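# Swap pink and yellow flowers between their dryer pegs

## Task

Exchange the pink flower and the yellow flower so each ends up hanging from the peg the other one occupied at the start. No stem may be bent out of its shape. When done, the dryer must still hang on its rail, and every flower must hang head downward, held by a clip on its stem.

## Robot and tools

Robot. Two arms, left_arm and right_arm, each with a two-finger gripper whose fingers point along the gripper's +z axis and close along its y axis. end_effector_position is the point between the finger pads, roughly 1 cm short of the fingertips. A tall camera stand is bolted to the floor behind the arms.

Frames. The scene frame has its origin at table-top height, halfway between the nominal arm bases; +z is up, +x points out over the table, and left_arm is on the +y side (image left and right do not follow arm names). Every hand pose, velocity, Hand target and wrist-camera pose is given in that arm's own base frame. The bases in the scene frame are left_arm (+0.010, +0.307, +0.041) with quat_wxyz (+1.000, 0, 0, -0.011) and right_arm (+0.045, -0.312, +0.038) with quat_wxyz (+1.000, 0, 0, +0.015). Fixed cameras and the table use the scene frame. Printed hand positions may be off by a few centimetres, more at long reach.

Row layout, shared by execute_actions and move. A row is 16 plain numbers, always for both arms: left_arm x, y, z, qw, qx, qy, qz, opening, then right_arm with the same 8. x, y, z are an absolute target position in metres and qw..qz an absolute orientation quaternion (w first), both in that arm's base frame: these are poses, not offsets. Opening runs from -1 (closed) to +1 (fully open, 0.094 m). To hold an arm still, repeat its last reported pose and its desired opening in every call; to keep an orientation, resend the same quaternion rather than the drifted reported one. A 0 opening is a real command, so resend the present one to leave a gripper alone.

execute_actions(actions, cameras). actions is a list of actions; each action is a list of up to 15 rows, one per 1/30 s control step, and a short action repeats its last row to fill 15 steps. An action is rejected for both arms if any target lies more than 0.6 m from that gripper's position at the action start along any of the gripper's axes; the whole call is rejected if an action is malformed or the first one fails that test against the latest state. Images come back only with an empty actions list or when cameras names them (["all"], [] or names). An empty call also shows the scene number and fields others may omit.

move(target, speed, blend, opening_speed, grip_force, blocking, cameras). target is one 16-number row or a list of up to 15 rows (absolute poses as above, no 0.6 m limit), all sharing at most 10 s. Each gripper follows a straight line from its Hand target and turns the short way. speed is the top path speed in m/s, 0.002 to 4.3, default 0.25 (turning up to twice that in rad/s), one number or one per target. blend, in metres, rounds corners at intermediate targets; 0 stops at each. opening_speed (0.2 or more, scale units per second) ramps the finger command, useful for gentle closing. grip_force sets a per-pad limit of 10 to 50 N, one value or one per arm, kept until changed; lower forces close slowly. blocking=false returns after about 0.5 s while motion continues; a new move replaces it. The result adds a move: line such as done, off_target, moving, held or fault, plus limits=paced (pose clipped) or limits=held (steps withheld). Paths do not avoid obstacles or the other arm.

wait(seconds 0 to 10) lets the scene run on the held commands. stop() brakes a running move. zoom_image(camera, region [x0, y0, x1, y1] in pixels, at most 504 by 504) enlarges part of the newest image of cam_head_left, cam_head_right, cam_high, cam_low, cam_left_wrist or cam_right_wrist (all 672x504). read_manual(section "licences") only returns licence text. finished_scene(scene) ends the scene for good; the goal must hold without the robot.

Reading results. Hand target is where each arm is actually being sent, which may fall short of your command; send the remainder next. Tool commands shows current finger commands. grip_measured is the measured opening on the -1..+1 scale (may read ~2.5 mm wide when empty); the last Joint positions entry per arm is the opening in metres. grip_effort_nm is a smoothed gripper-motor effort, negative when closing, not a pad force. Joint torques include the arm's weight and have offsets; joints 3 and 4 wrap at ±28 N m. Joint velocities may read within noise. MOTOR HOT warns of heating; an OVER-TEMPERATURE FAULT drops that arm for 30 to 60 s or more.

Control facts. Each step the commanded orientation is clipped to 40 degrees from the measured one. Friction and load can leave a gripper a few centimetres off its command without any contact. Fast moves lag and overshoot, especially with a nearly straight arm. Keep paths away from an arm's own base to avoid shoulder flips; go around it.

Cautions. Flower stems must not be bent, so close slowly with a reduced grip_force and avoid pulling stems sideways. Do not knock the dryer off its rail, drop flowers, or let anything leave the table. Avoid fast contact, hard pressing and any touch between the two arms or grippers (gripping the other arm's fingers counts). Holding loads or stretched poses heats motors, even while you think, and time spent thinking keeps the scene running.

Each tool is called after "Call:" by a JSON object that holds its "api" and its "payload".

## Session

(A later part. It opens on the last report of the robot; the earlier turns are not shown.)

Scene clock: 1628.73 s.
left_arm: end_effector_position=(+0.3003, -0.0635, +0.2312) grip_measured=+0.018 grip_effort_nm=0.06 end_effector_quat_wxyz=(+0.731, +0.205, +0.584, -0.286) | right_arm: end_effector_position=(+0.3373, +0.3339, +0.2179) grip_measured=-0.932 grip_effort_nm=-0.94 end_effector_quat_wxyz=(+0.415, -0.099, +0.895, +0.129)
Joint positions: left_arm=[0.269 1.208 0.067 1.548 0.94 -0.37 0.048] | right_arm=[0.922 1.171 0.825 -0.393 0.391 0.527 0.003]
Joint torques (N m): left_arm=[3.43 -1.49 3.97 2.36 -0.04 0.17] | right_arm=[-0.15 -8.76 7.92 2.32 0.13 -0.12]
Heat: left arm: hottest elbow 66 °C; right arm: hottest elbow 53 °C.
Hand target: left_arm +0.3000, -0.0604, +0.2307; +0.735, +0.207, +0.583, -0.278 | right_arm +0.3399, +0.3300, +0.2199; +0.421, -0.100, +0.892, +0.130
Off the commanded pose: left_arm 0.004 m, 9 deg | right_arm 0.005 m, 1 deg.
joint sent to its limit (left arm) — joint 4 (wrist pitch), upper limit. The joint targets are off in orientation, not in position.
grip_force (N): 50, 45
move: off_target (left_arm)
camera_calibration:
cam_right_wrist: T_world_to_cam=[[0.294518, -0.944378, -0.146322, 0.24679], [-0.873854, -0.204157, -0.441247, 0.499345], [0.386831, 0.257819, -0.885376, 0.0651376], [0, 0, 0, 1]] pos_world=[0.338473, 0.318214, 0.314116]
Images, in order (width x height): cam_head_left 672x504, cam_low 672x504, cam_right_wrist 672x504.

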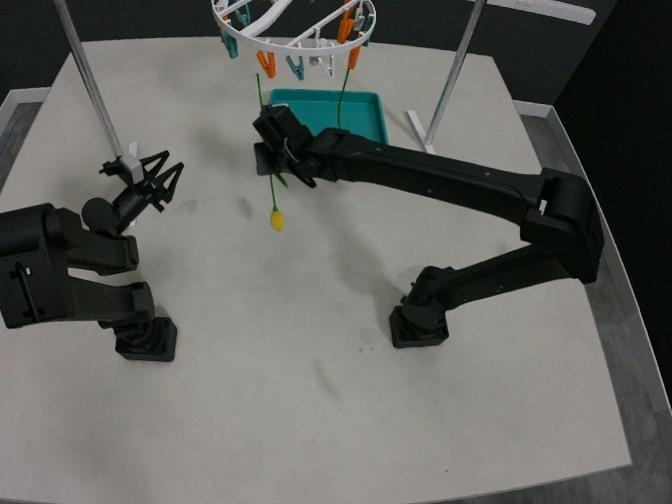

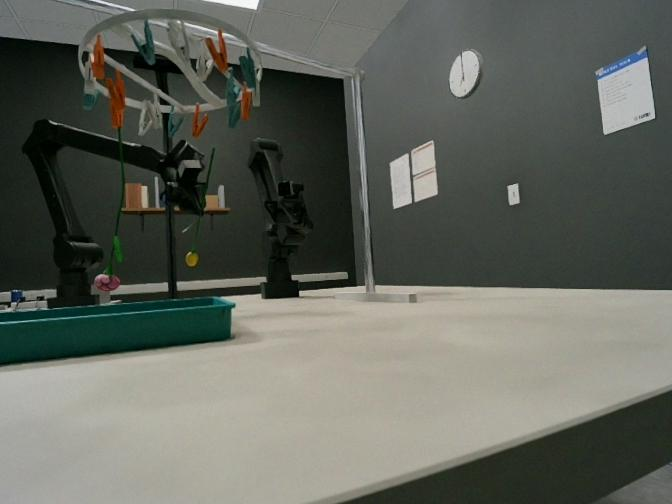

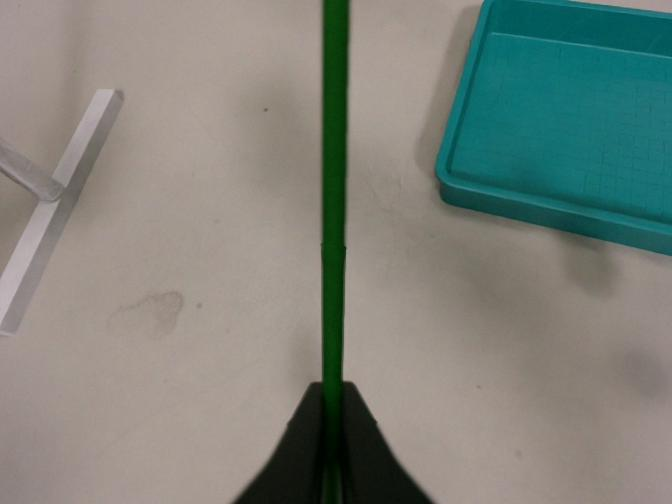

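Call:
{"api": "move", "payload": {"target": [[0.405, -0.128, 0.425, 0.7662, 0.2215, 0.4975, -0.3411, 0.02, 0.385, 0.375, 0.243, 0.7026, -0.2179, 0.6326, 0.242, -1.0], [0.4535, -0.170, 0.443, 0.7662, 0.2215, 0.4975, -0.3411, 0.02, 0.385, 0.375, 0.243, 0.7026, -0.2179, 0.6326, 0.242, -1.0]], "speed": [0.25, 0.12], "blend": [0.01, 0], "cameras": ["cam_left_wrist", "cam_right_wrist", "cam_low", "cam_head_left", "cam_head_right"]}}

Scene clock: 1638.87 s.
left_arm: end_effector_position=(+0.4441, -0.1637, +0.4196) grip_measured=+0.018 grip_effort_nm=0.06 end_effector_quat_wxyz=(+0.757, +0.213, +0.514, -0.344) | right_arm: end_effector_position=(+0.3819, +0.3792, +0.2481) grip_measured=-0.932 grip_effort_nm=-0.94 end_effector_quat_wxyz=(+0.700, -0.215, +0.634, +0.251)
Joint positions: left_arm=[-0.136 1.178 0.663 1.004 0.625 -0.336 0.048] | right_arm=[0.835 1.459 0.588 0.977 0.163 -0.001 0.003]
Joint torques (N m): left_arm=[1.73 -5.07 11.77 1.22 -0.24 0.18] | right_arm=[-0.26 -9.05 5.94 2.74 -0.1 -0.12]
Heat: left arm: hottest elbow 62 °C; right arm: hottest elbow 53 °C.
Hand target: left_arm +0.4519, -0.1694, +0.4426; +0.766, +0.221, +0.497, -0.341 | right_arm +0.3849, +0.3750, +0.2431; +0.702, -0.218, +0.633, +0.242
Off the commanded pose: left_arm 0.026 m, 2 deg | right_arm 0.007 m, 1 deg.
grip_force (N): 50, 45
move: off_target (left_arm)
camera_calibration:
cam_left_wrist: T_world_to_cam=[[-0.733194, -0.679718, 0.0202744, 0.2057], [-0.0439865, 0.0176529, -0.998876, 0.479419], [0.678596, -0.733261, -0.0428413, -0.311059], [0, 0, 0, 1]] pos_world=[0.38299, -0.0967329, 0.461384]
cam_right_wrist: T_world_to_cam=[[0.62698, -0.779004, -0.00692744, 0.0566203], [-0.251904, -0.194314, -0.948043, 0.445422], [0.737184, 0.59615, -0.318066, -0.339778], [0, 0, 0, 1]] pos_world=[0.327182, 0.333218, 0.3146]
Images, in order (width x height): cam_head_left 672x504, cam_head_right 672x504, cam_low 672x504, cam_left_wrist 672x504, cam_right_wrist 672x504.

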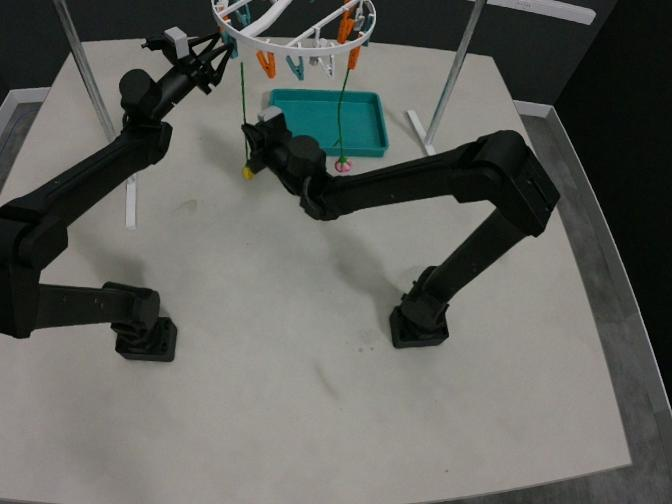

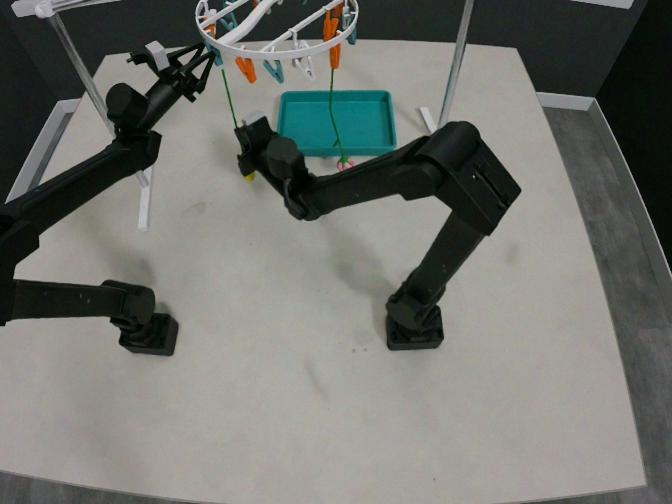

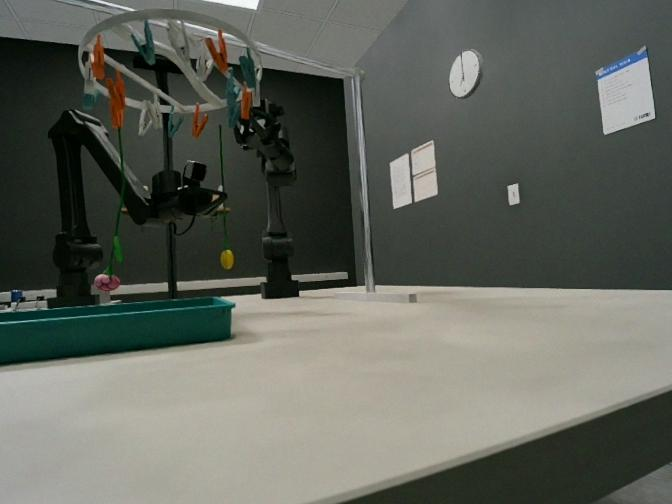

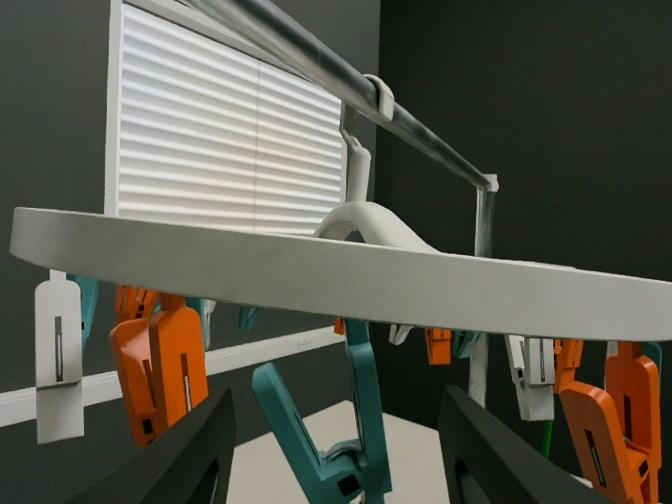

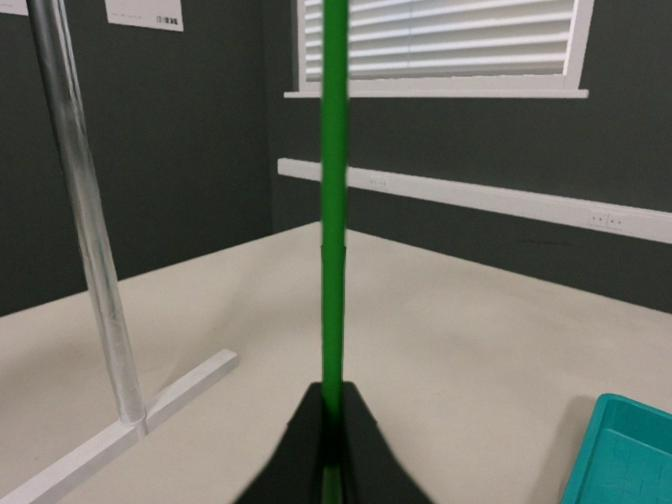

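Call:
{"api": "move", "payload": {"target": [[0.4535, -0.170, 0.449, 0.7662, 0.2215, 0.4975, -0.3411, 0.02, 0.385, 0.375, 0.243, 0.7026, -0.2179, 0.6326, 0.242, -1.0], [0.4535, -0.170, 0.449, 0.7662, 0.2215, 0.4975, -0.3411, -0.7, 0.385, 0.375, 0.243, 0.7026, -0.2179, 0.6326, 0.242, -1.0]], "speed": 0.08, "opening_speed": 0.5, "cameras": ["cam_left_wrist", "cam_low", "cam_head_right", "cam_head_left", "cam_high"]}}

Call:
{"api": "zoom_image", "payload": {"camera": "cam_low", "region": [190, 70, 270, 170]}}

Call:
{"api": "zoom_image", "payload": {"camera": "cam_head_right", "region": [180, 10, 280, 130]}}

Call:
{"api": "zoom_image", "payload": {"camera": "cam_head_left", "region": [190, 0, 290, 120]}}

Call:
{"api": "zoom_image", "payload": {"camera": "cam_high", "region": [310, 90, 410, 190]}}

Scene clock: 1649.47 s.
left_arm: end_effector_position=(+0.4470, -0.1641, +0.4213) grip_measured=-0.698 grip_effort_nm=-0.12 end_effector_quat_wxyz=(+0.754, +0.212, +0.517, -0.345) | right_arm: end_effector_position=(+0.3819, +0.3792, +0.2481) grip_measured=-0.932 grip_effort_nm=-0.94 end_effector_quat_wxyz=(+0.700, -0.215, +0.634, +0.250)
Joint positions: left_arm=[-0.136 1.178 0.674 0.984 0.624 -0.335 0.014] | right_arm=[0.835 1.459 0.588 0.977 0.163 -0.001 0.003]
Joint torques (N m): left_arm=[1.79 -5.83 11.78 1.21 -0.21 0.17] | right_arm=[-0.21 -9 5.91 2.77 -0.11 -0.13]
Heat: left arm: hottest elbow 64 °C; right arm: hottest elbow 52 °C.
Hand target: left_arm +0.4517, -0.1694, +0.4485; +0.766, +0.221, +0.497, -0.341 | right_arm +0.3849, +0.3750, +0.2431; +0.702, -0.218, +0.633, +0.242
Off the commanded pose: left_arm 0.029 m, 3 deg | right_arm 0.007 m, 1 deg.
grip_force (N): 50, 45
move: off_target (left_arm); target 2's new opening was sent with left_arm's hand 0.029 m and 3 deg from that target
camera_calibration:
cam_left_wrist: T_world_to_cam=[[-0.732567, -0.680205, 0.0258332, 0.204858], [-0.0529885, 0.0191493, -0.998411, 0.485189], [0.678629, -0.732772, -0.0500712, -0.310038], [0, 0, 0, 1]] pos_world=[0.386183, -0.097133, 0.463602]
Images, in order (width x height): cam_head_left 672x504, cam_head_right 672x504, cam_high 672x504, cam_low 672x504, cam_left_wrist 672x504.

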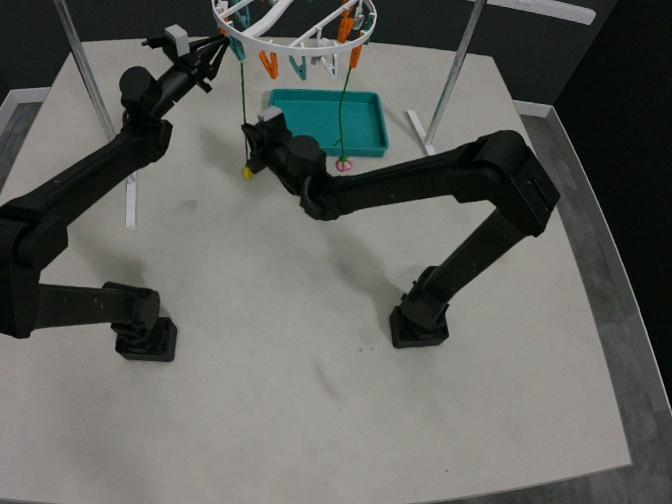

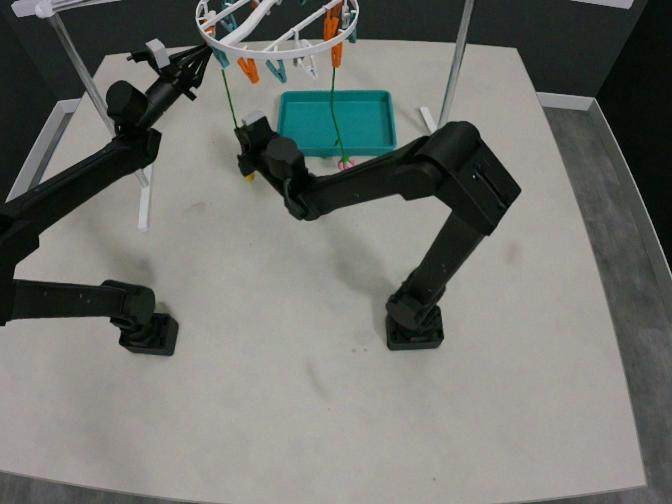

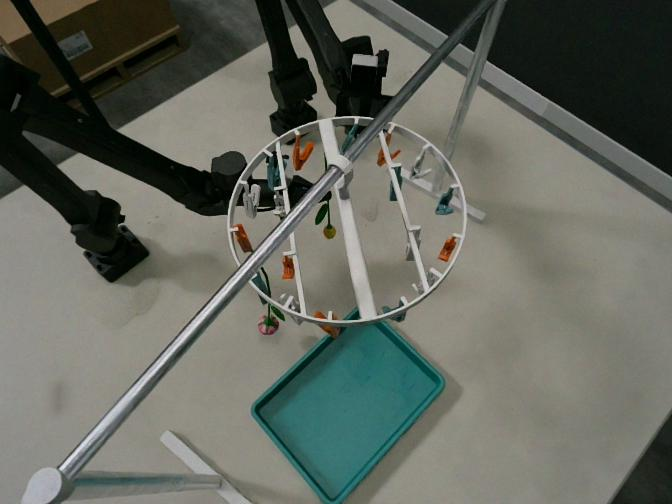

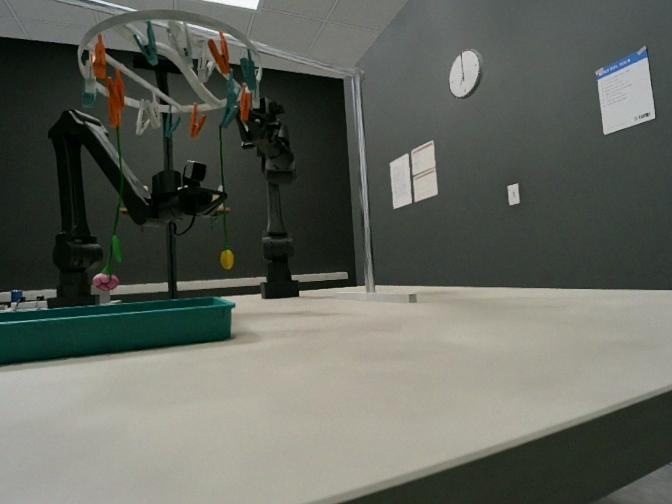

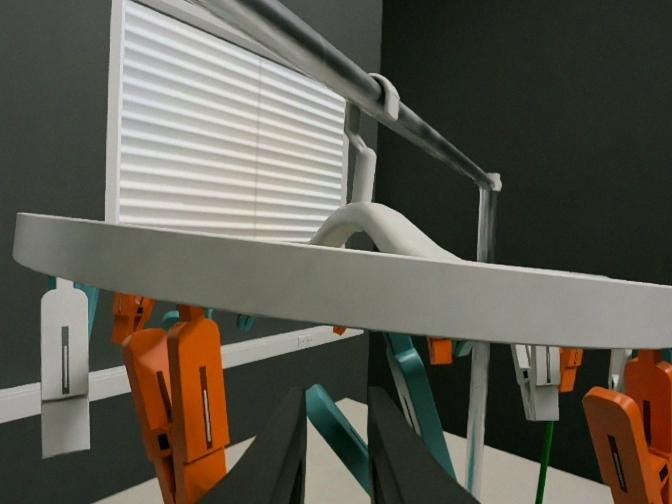

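Scaled by 5.040 from the camera's 672x504 image, which has a finer 960x720 frame.

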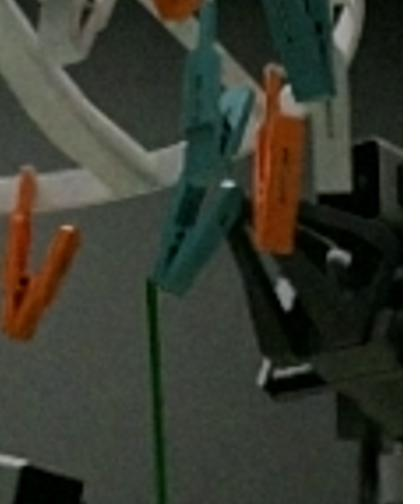

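Scaled by 4.200 from the camera's 672x504 image, which has a finer 960x720 frame.

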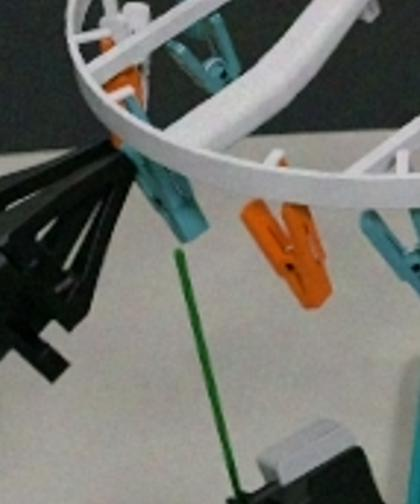

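Scaled by 4.200 from the camera's 672x504 image, which has a finer 960x720 frame.

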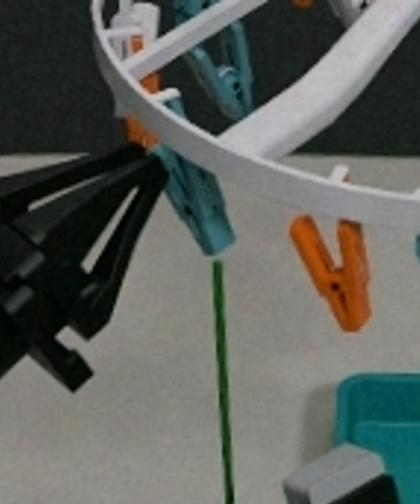

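Scaled by 5.040 from the camera's 672x504 image, which has a finer 960x720 frame.

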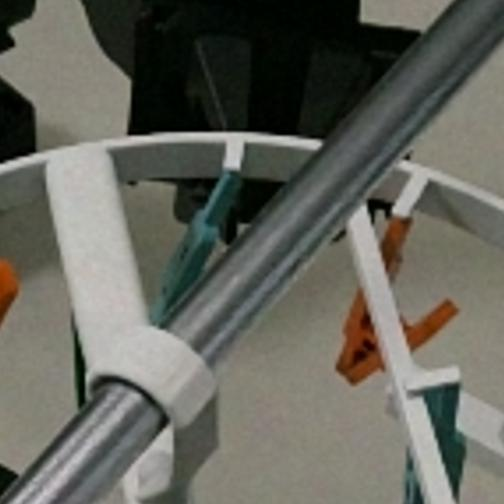

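Call:
{"api": "move", "payload": {"target": [[0.4535, -0.170, 0.449, 0.7662, 0.2215, 0.4975, -0.3411, 0.1, 0.385, 0.375, 0.243, 0.7026, -0.2179, 0.6326, 0.242, -1.0], [0.4195, -0.138, 0.4315, 0.7662, 0.2215, 0.4975, -0.3411, 0.1, 0.385, 0.375, 0.243, 0.7026, -0.2179, 0.6326, 0.242, -1.0], [0.4135, -0.132, 0.431, 0.6954, 0.1317, 0.5284, -0.4689, 0.1, 0.385, 0.375, 0.243, 0.7026, -0.2179, 0.6326, 0.242, -1.0]], "speed": 0.15, "blend": [0, 0.01, 0], "opening_speed": 1.0, "cameras": ["cam_left_wrist"]}}

Scene clock: 1666.57 s.
left_arm: end_effector_position=(+0.4182, -0.1372, +0.4224) grip_measured=+0.098 grip_effort_nm=0.06 end_effector_quat_wxyz=(+0.687, +0.130, +0.539, -0.471) | right_arm: end_effector_position=(+0.3819, +0.3792, +0.2481) grip_measured=-0.932 grip_effort_nm=-0.94 end_effector_quat_wxyz=(+0.700, -0.215, +0.634, +0.250)
Joint positions: left_arm=[-0.057 1.101 0.607 1.027 0.706 -0.73 0.052] | right_arm=[0.835 1.459 0.588 0.977 0.163 -0.001 0.003]
Joint torques (N m): left_arm=[3.49 -6.07 7.72 2.36 -0.04 -0.04] | right_arm=[-0.09 -8.94 5.9 2.76 -0.09 -0.11]
Heat: left arm: hottest elbow 66 °C; right arm: hottest elbow 51 °C.
Hand target: left_arm +0.4135, -0.1322, +0.4310; +0.695, +0.132, +0.528, -0.469 | right_arm +0.3849, +0.3750, +0.2431; +0.702, -0.218, +0.633, +0.242
Off the commanded pose: left_arm 0.011 m, 2 deg | right_arm 0.007 m, 1 deg.
grip_force (N): 50, 45
move: off_target (left_arm)
camera_calibration:
cam_left_wrist: T_world_to_cam=[[-0.783062, -0.533692, 0.319354, 0.119297], [-0.273123, -0.166235, -0.947507, 0.529419], [0.558765, -0.82918, -0.0155915, -0.248502], [0, 0, 0, 1]] pos_world=[0.376868, -0.0543776, 0.459656]
Images, in order (width x height): cam_left_wrist 672x504.

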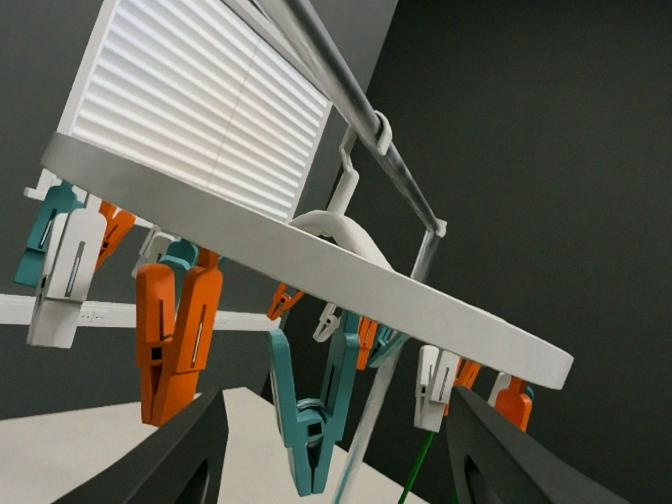

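Call:
{"api": "move", "payload": {"target": [[0.454, -0.174, 0.4405, 0.6954, 0.1317, 0.5284, -0.4689, 0.1, 0.385, 0.375, 0.243, 0.7026, -0.2179, 0.6326, 0.242, -1.0]], "speed": 0.12, "cameras": ["cam_left_wrist"]}}

Scene clock: 1673.07 s.
left_arm: end_effector_position=(+0.4445, -0.1676, +0.4173) grip_measured=+0.098 grip_effort_nm=0.06 end_effector_quat_wxyz=(+0.685, +0.121, +0.543, -0.470) | right_arm: end_effector_position=(+0.3819, +0.3792, +0.2481) grip_measured=-0.932 grip_effort_nm=-0.94 end_effector_quat_wxyz=(+0.700, -0.215, +0.634, +0.250)
Joint positions: left_arm=[-0.147 1.184 0.662 1.008 0.615 -0.678 0.052] | right_arm=[0.835 1.459 0.588 0.977 0.163 -0.001 0.003]
Joint torques (N m): left_arm=[1.73 -5.42 11.71 1.28 -0.23 0.19] | right_arm=[-0.09 -9.11 5.89 2.8 -0.11 -0.11]
Heat: left arm: hottest elbow 65 °C; right arm: hottest elbow 50 °C.
Hand target: left_arm +0.4523, -0.1735, +0.4401; +0.695, +0.132, +0.528, -0.469 | right_arm +0.3849, +0.3750, +0.2431; +0.702, -0.218, +0.633, +0.242
Off the commanded pose: left_arm 0.026 m, 2 deg | right_arm 0.007 m, 1 deg.
grip_force (N): 50, 45
move: off_target (left_arm)
camera_calibration:
cam_left_wrist: T_world_to_cam=[[-0.772866, -0.539017, 0.334872, 0.113407], [-0.285805, -0.175483, -0.942083, 0.528614], [0.566563, -0.823812, -0.0184293, -0.28986], [0, 0, 0, 1]] pos_world=[0.402953, -0.0848994, 0.45468]
Images, in order (width x height): cam_left_wrist 672x504.

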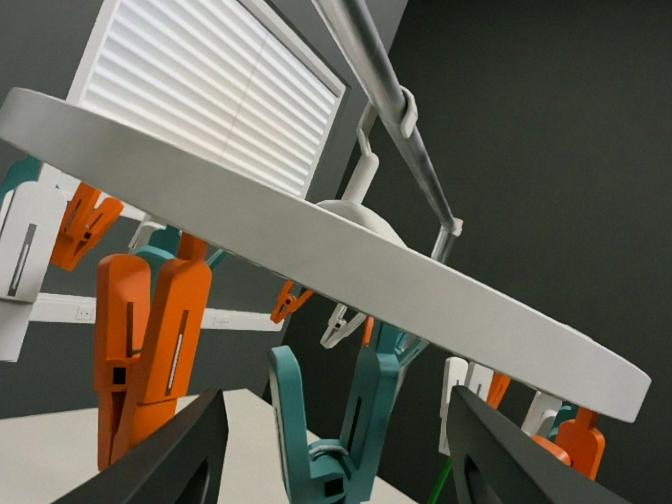

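Call:
{"api": "move", "payload": {"target": [[0.454, -0.174, 0.4405, 0.6954, 0.1317, 0.5284, -0.4689, -0.7, 0.385, 0.375, 0.243, 0.7026, -0.2179, 0.6326, 0.242, -1.0]], "speed": 0.12, "opening_speed": 0.5, "cameras": ["cam_left_wrist", "cam_low", "cam_head_right", "cam_head_left", "cam_right_wrist"]}}

Call:
{"api": "zoom_image", "payload": {"camera": "cam_low", "region": [190, 70, 270, 170]}}

Call:
{"api": "zoom_image", "payload": {"camera": "cam_head_right", "region": [180, 10, 280, 130]}}

Call:
{"api": "zoom_image", "payload": {"camera": "cam_head_left", "region": [190, 0, 290, 120]}}

Scene clock: 1679.10 s.
left_arm: end_effector_position=(+0.4447, -0.1676, +0.4172) grip_measured=-0.697 grip_effort_nm=-0.12 end_effector_quat_wxyz=(+0.685, +0.121, +0.543, -0.470) | right_arm: end_effector_position=(+0.3819, +0.3792, +0.2481) grip_measured=-0.932 grip_effort_nm=-0.94 end_effector_quat_wxyz=(+0.700, -0.215, +0.634, +0.250)
Joint positions: left_arm=[-0.147 1.184 0.662 1.008 0.615 -0.677 0.014] | right_arm=[0.835 1.459 0.588 0.977 0.163 -0.001 0.003]
Joint torques (N m): left_arm=[1.73 -5.19 11.71 1.24 -0.22 0.2] | right_arm=[-0.26 -9 5.91 2.76 -0.1 -0.12]
Heat: left arm: hottest elbow 66 °C; right arm: hottest elbow 50 °C.
Hand target: left_arm +0.4524, -0.1734, +0.4401; +0.695, +0.132, +0.528, -0.469 | right_arm +0.3849, +0.3750, +0.2431; +0.702, -0.218, +0.633, +0.242
Off the commanded pose: left_arm 0.026 m, 2 deg | right_arm 0.007 m, 1 deg.
grip_force (N): 50, 45
move: off_target (left_arm)
camera_calibration:
cam_left_wrist: T_world_to_cam=[[-0.772579, -0.539604, 0.334587, 0.113481], [-0.28563, -0.175256, -0.942179, 0.528541], [0.567042, -0.823476, -0.0187283, -0.289948], [0, 0, 0, 1]] pos_world=[0.403053, -0.0849004, 0.45458]
cam_right_wrist: T_world_to_cam=[[0.626984, -0.779005, -0.00648353, 0.0565579], [-0.25164, -0.194642, -0.948046, 0.445466], [0.737271, 0.596041, -0.318067, -0.339829], [0, 0, 0, 1]] pos_world=[0.327182, 0.333318, 0.314601]
Images, in order (width x height): cam_head_left 672x504, cam_head_right 672x504, cam_low 672x504, cam_left_wrist 672x504, cam_right_wrist 672x504.

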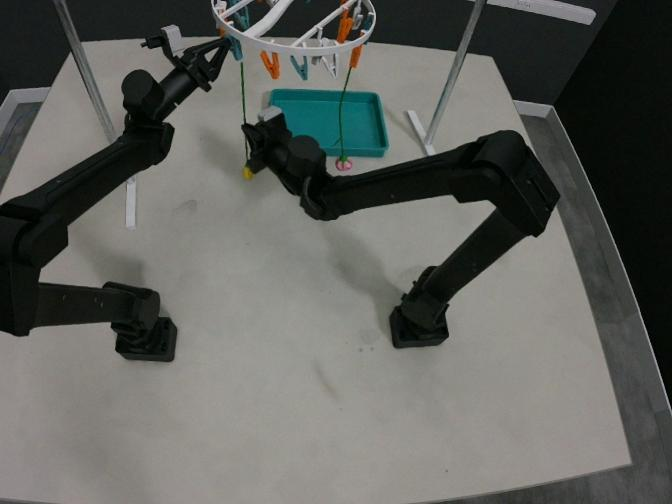

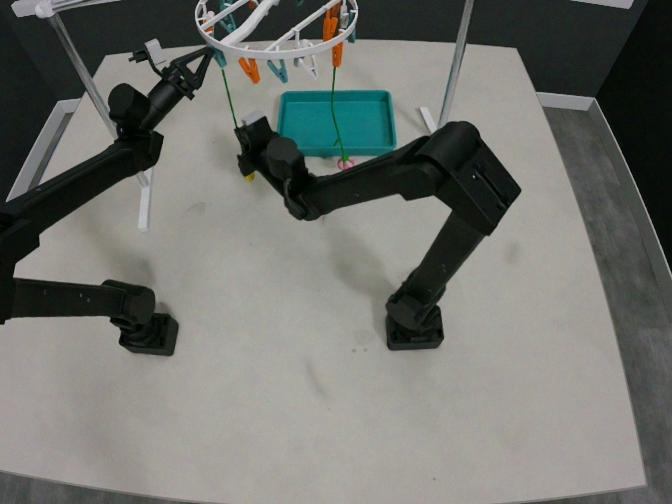

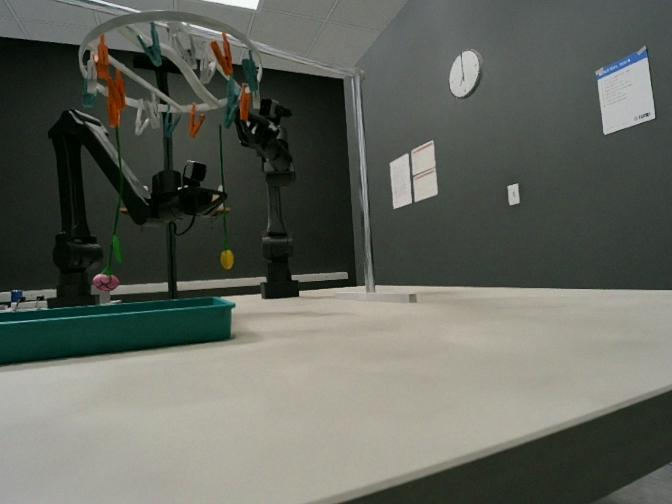

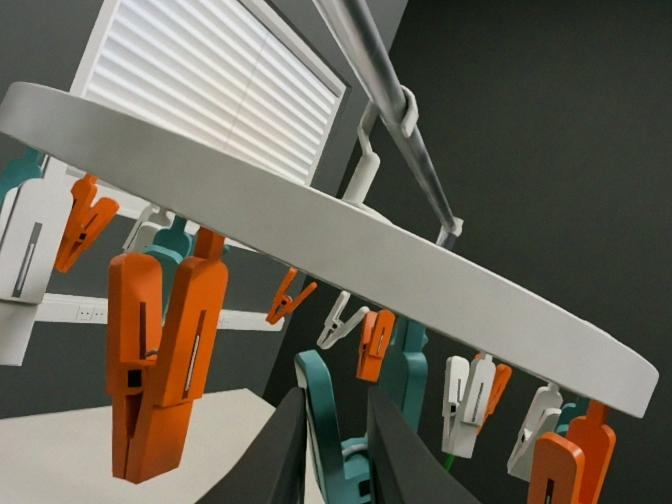

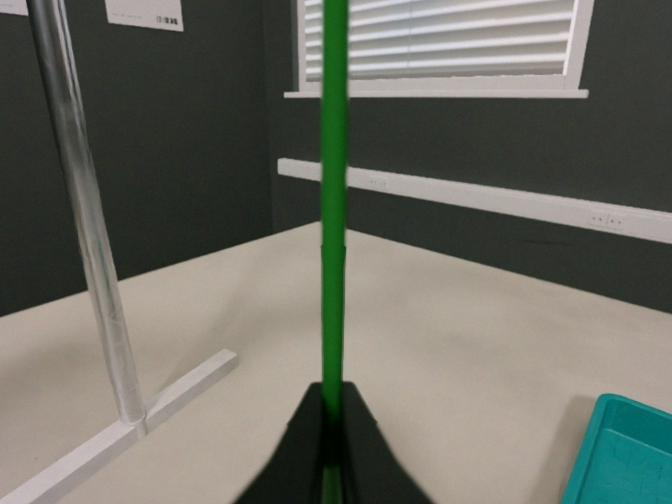

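Scaled by 5.040 from the camera's 672x504 image, which has a finer 960x720 frame.

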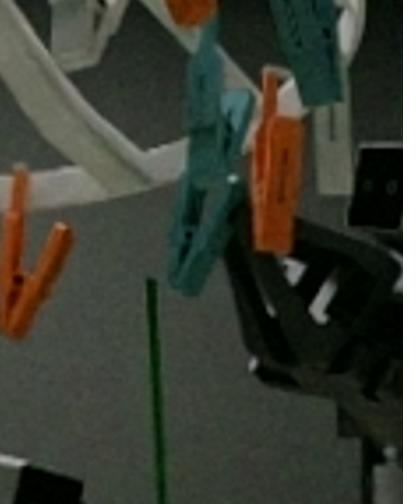

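Scaled by 4.200 from the camera's 672x504 image, which has a finer 960x720 frame.

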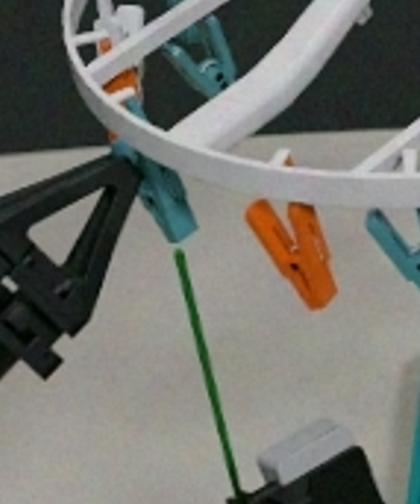

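Scaled by 4.200 from the camera's 672x504 image, which has a finer 960x720 frame.

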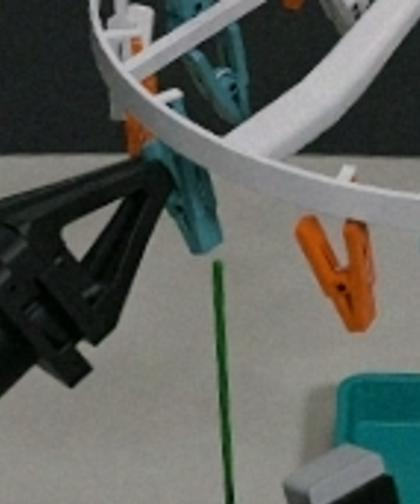

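Call:
{"api": "move", "payload": {"target": [[0.429, -0.146, 0.425, 0.6954, 0.1317, 0.5284, -0.4689, -0.7, 0.385, 0.375, 0.243, 0.7026, -0.2179, 0.6326, 0.242, -1.0], [0.429, -0.146, 0.425, 0.6954, 0.1317, 0.5284, -0.4689, 0.1, 0.385, 0.375, 0.243, 0.7026, -0.2179, 0.6326, 0.242, -1.0]], "speed": 0.12, "opening_speed": 1.2, "cameras": ["cam_left_wrist"]}}

Scene clock: 1691.10 s.
left_arm: end_effector_position=(+0.4338, -0.1513, +0.4154) grip_measured=+0.098 grip_effort_nm=0.06 end_effector_quat_wxyz=(+0.686, +0.129, +0.539, -0.470) | right_arm: end_effector_position=(+0.3819, +0.3792, +0.2481) grip_measured=-0.932 grip_effort_nm=-0.94 end_effector_quat_wxyz=(+0.700, -0.215, +0.634, +0.250)
Joint positions: left_arm=[-0.097 1.161 0.632 1.042 0.671 -0.703 0.052] | right_arm=[0.835 1.459 0.588 0.977 0.163 -0.001 0.003]
Joint torques (N m): left_arm=[3.37 -6.77 7.61 2.39 -0.03 -0.02] | right_arm=[-0.5 -8.88 5.96 2.76 -0.11 -0.12]
Heat: left arm: hottest elbow 66 °C; right arm: hottest elbow 49 °C.
Hand target: left_arm +0.4289, -0.1463, +0.4249; +0.695, +0.132, +0.528, -0.469 | right_arm +0.3849, +0.3750, +0.2431; +0.702, -0.218, +0.633, +0.242
Off the commanded pose: left_arm 0.012 m, 2 deg | right_arm 0.007 m, 1 deg.
grip_force (N): 50, 45
move: off_target (left_arm); target 2's new opening was sent with left_arm's hand 0.012 m and 2 deg from that target
camera_calibration:
cam_left_wrist: T_world_to_cam=[[-0.782268, -0.53452, 0.319915, 0.125534], [-0.274452, -0.165299, -0.947287, 0.525382], [0.559225, -0.828833, -0.0173925, -0.268358], [0, 0, 0, 1]] pos_world=[0.392466, -0.0684782, 0.45286]
Images, in order (width x height): cam_left_wrist 672x504.

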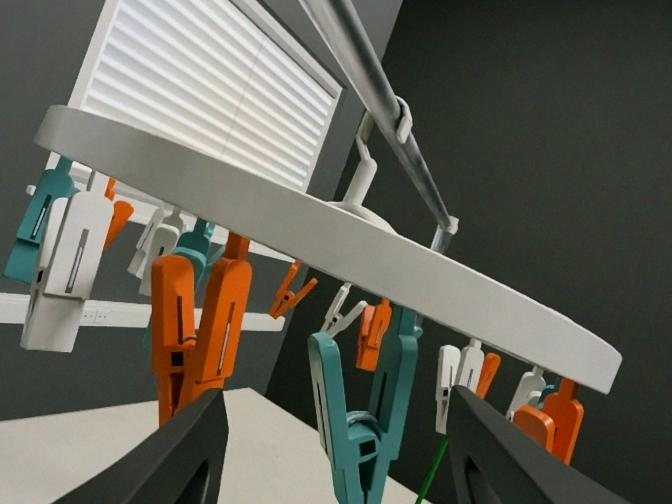

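Call:
{"api": "move", "payload": {"target": [[0.453, -0.182, 0.446, 0.6954, 0.1317, 0.5284, -0.4689, 0.1, 0.385, 0.375, 0.243, 0.7026, -0.2179, 0.6326, 0.242, -1.0]], "speed": 0.12, "cameras": ["cam_left_wrist"]}}

Scene clock: 1699.60 s.
left_arm: end_effector_position=(+0.4441, -0.1756, +0.4221) grip_measured=+0.098 grip_effort_nm=0.06 end_effector_quat_wxyz=(+0.685, +0.121, +0.543, -0.470) | right_arm: end_effector_position=(+0.3819, +0.3792, +0.2481) grip_measured=-0.932 grip_effort_nm=-0.94 end_effector_quat_wxyz=(+0.700, -0.215, +0.634, +0.250)
Joint positions: left_arm=[-0.17 1.176 0.673 0.98 0.595 -0.664 0.052] | right_arm=[0.835 1.459 0.588 0.977 0.163 -0.001 0.003]
Joint torques (N m): left_arm=[1.79 -5.19 11.82 1.26 -0.22 0.19] | right_arm=[-0.21 -8.94 5.93 2.82 -0.1 -0.12]
Heat: left arm: hottest elbow 63 °C; right arm: hottest elbow 49 °C.
Hand target: left_arm +0.4514, -0.1813, +0.4456; +0.696, +0.131, +0.528, -0.469 | right_arm +0.3849, +0.3750, +0.2431; +0.702, -0.218, +0.633, +0.242
Off the commanded pose: left_arm 0.026 m, 2 deg | right_arm 0.007 m, 1 deg.
grip_force (N): 50, 45
move: off_target (left_arm)
camera_calibration:
cam_left_wrist: T_world_to_cam=[[-0.77265, -0.539199, 0.335077, 0.106946], [-0.286645, -0.174632, -0.941986, 0.532087], [0.566433, -0.823874, -0.0196293, -0.295535], [0, 0, 0, 1]] pos_world=[0.402553, -0.0928988, 0.459583]
Images, in order (width x height): cam_left_wrist 672x504.

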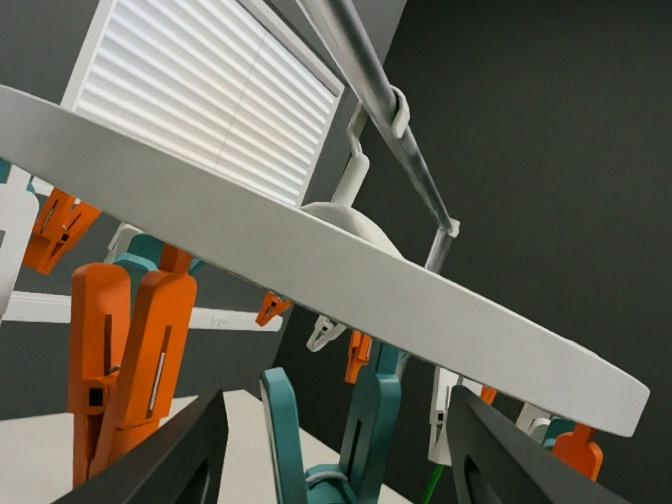

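Call:
{"api": "move", "payload": {"target": [[0.453, -0.182, 0.446, 0.6954, 0.1317, 0.5284, -0.4689, -0.7, 0.385, 0.375, 0.243, 0.7026, -0.2179, 0.6326, 0.242, -1.0]], "speed": 0.12, "opening_speed": 0.5, "cameras": ["cam_left_wrist", "cam_low", "cam_head_right", "cam_head_left"]}}

Call:
{"api": "zoom_image", "payload": {"camera": "cam_low", "region": [190, 70, 270, 170]}}

Call:
{"api": "zoom_image", "payload": {"camera": "cam_head_right", "region": [180, 10, 280, 130]}}

Call:
{"api": "zoom_image", "payload": {"camera": "cam_head_left", "region": [190, 0, 290, 120]}}

Scene clock: 1706.10 s.
left_arm: end_effector_position=(+0.4444, -0.1757, +0.4244) grip_measured=-0.683 grip_effort_nm=-0.97 end_effector_quat_wxyz=(+0.686, +0.122, +0.542, -0.470) | right_arm: end_effector_position=(+0.3819, +0.3792, +0.2481) grip_measured=-0.932 grip_effort_nm=-0.94 end_effector_quat_wxyz=(+0.700, -0.215, +0.634, +0.250)
Joint positions: left_arm=[-0.17 1.176 0.677 0.98 0.594 -0.663 0.015] | right_arm=[0.835 1.459 0.588 0.977 0.163 -0.001 0.003]
Joint torques (N m): left_arm=[1.85 -5.19 11.59 1.22 -0.2 0.2] | right_arm=[-0.26 -9.05 5.89 2.77 -0.1 -0.12]
Heat: left arm: hottest elbow 64 °C; right arm: hottest elbow 49 °C.
Hand target: left_arm +0.4516, -0.1814, +0.4457; +0.696, +0.132, +0.528, -0.469 | right_arm +0.3849, +0.3750, +0.2431; +0.702, -0.218, +0.633, +0.242
Off the commanded pose: left_arm 0.024 m, 2 deg | right_arm 0.007 m, 1 deg.
grip_force (N): 50, 45
move: off_target (left_arm)
camera_calibration:
cam_left_wrist: T_world_to_cam=[[-0.77412, -0.539414, 0.331317, 0.108557], [-0.281921, -0.174846, -0.943371, 0.532673], [0.566797, -0.823688, -0.0167209, -0.297191], [0, 0, 0, 1]] pos_world=[0.402655, -0.0930995, 0.461573]
Images, in order (width x height): cam_head_left 672x504, cam_head_right 672x504, cam_low 672x504, cam_left_wrist 672x504.

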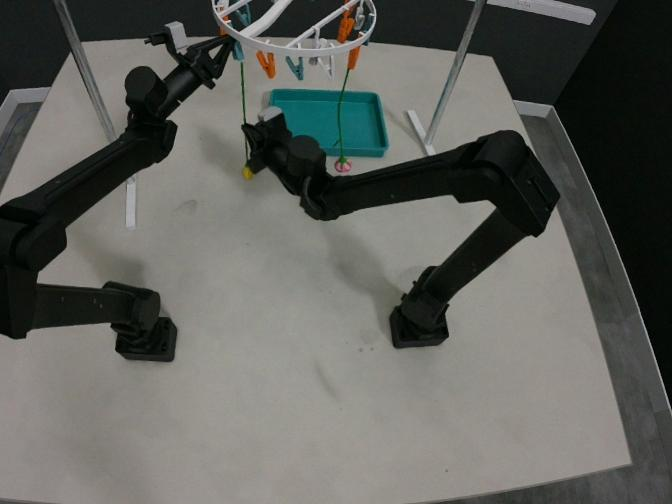

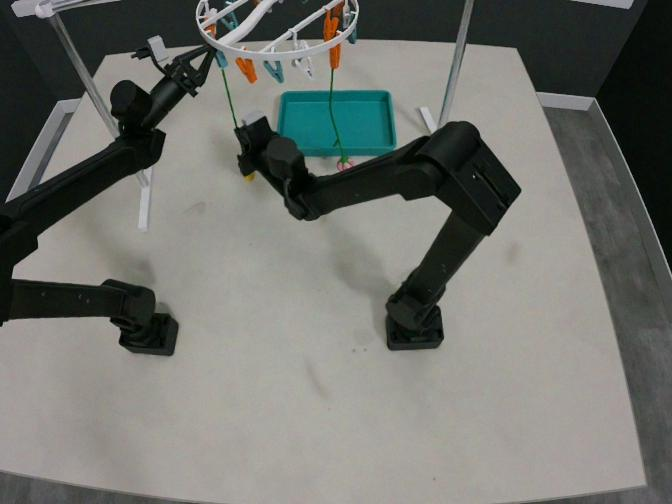

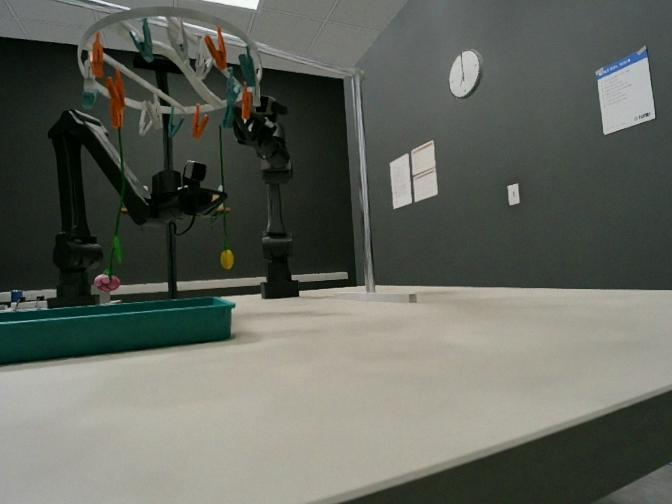

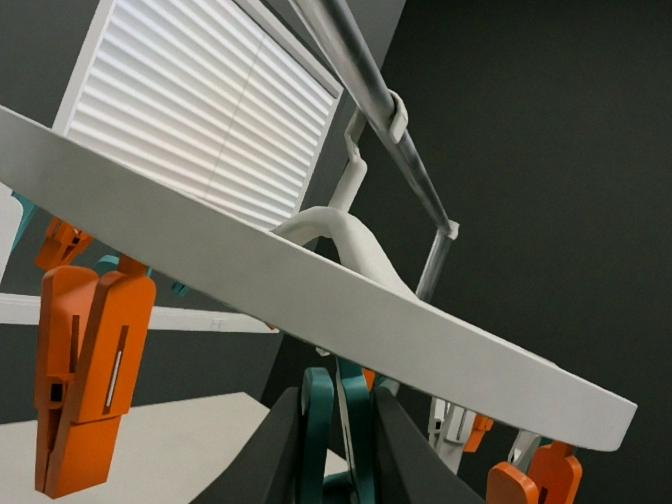

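Scaled by 5.040 from the camera's 672x504 image, which has a finer 960x720 frame.

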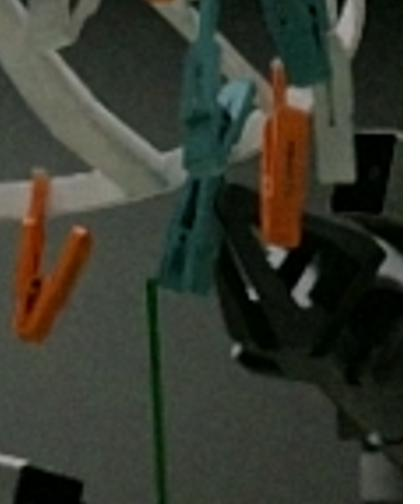

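Scaled by 4.200 from the camera's 672x504 image, which has a finer 960x720 frame.

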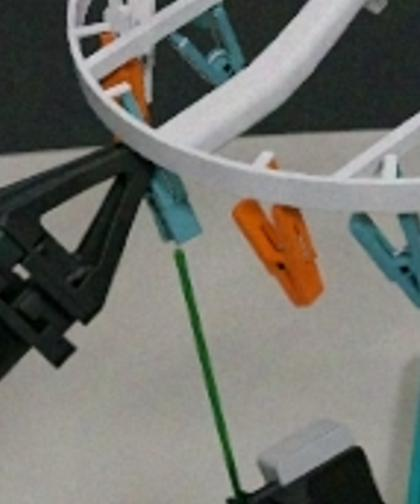

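Scaled by 4.200 from the camera's 672x504 image, which has a finer 960x720 frame.

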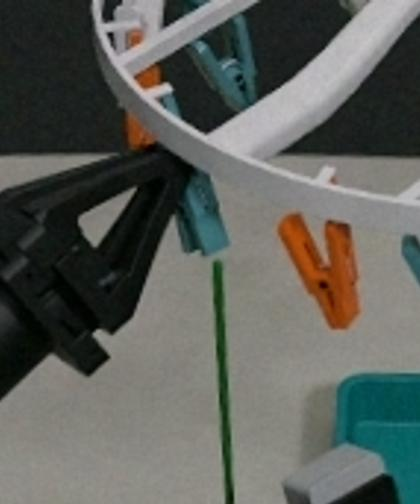

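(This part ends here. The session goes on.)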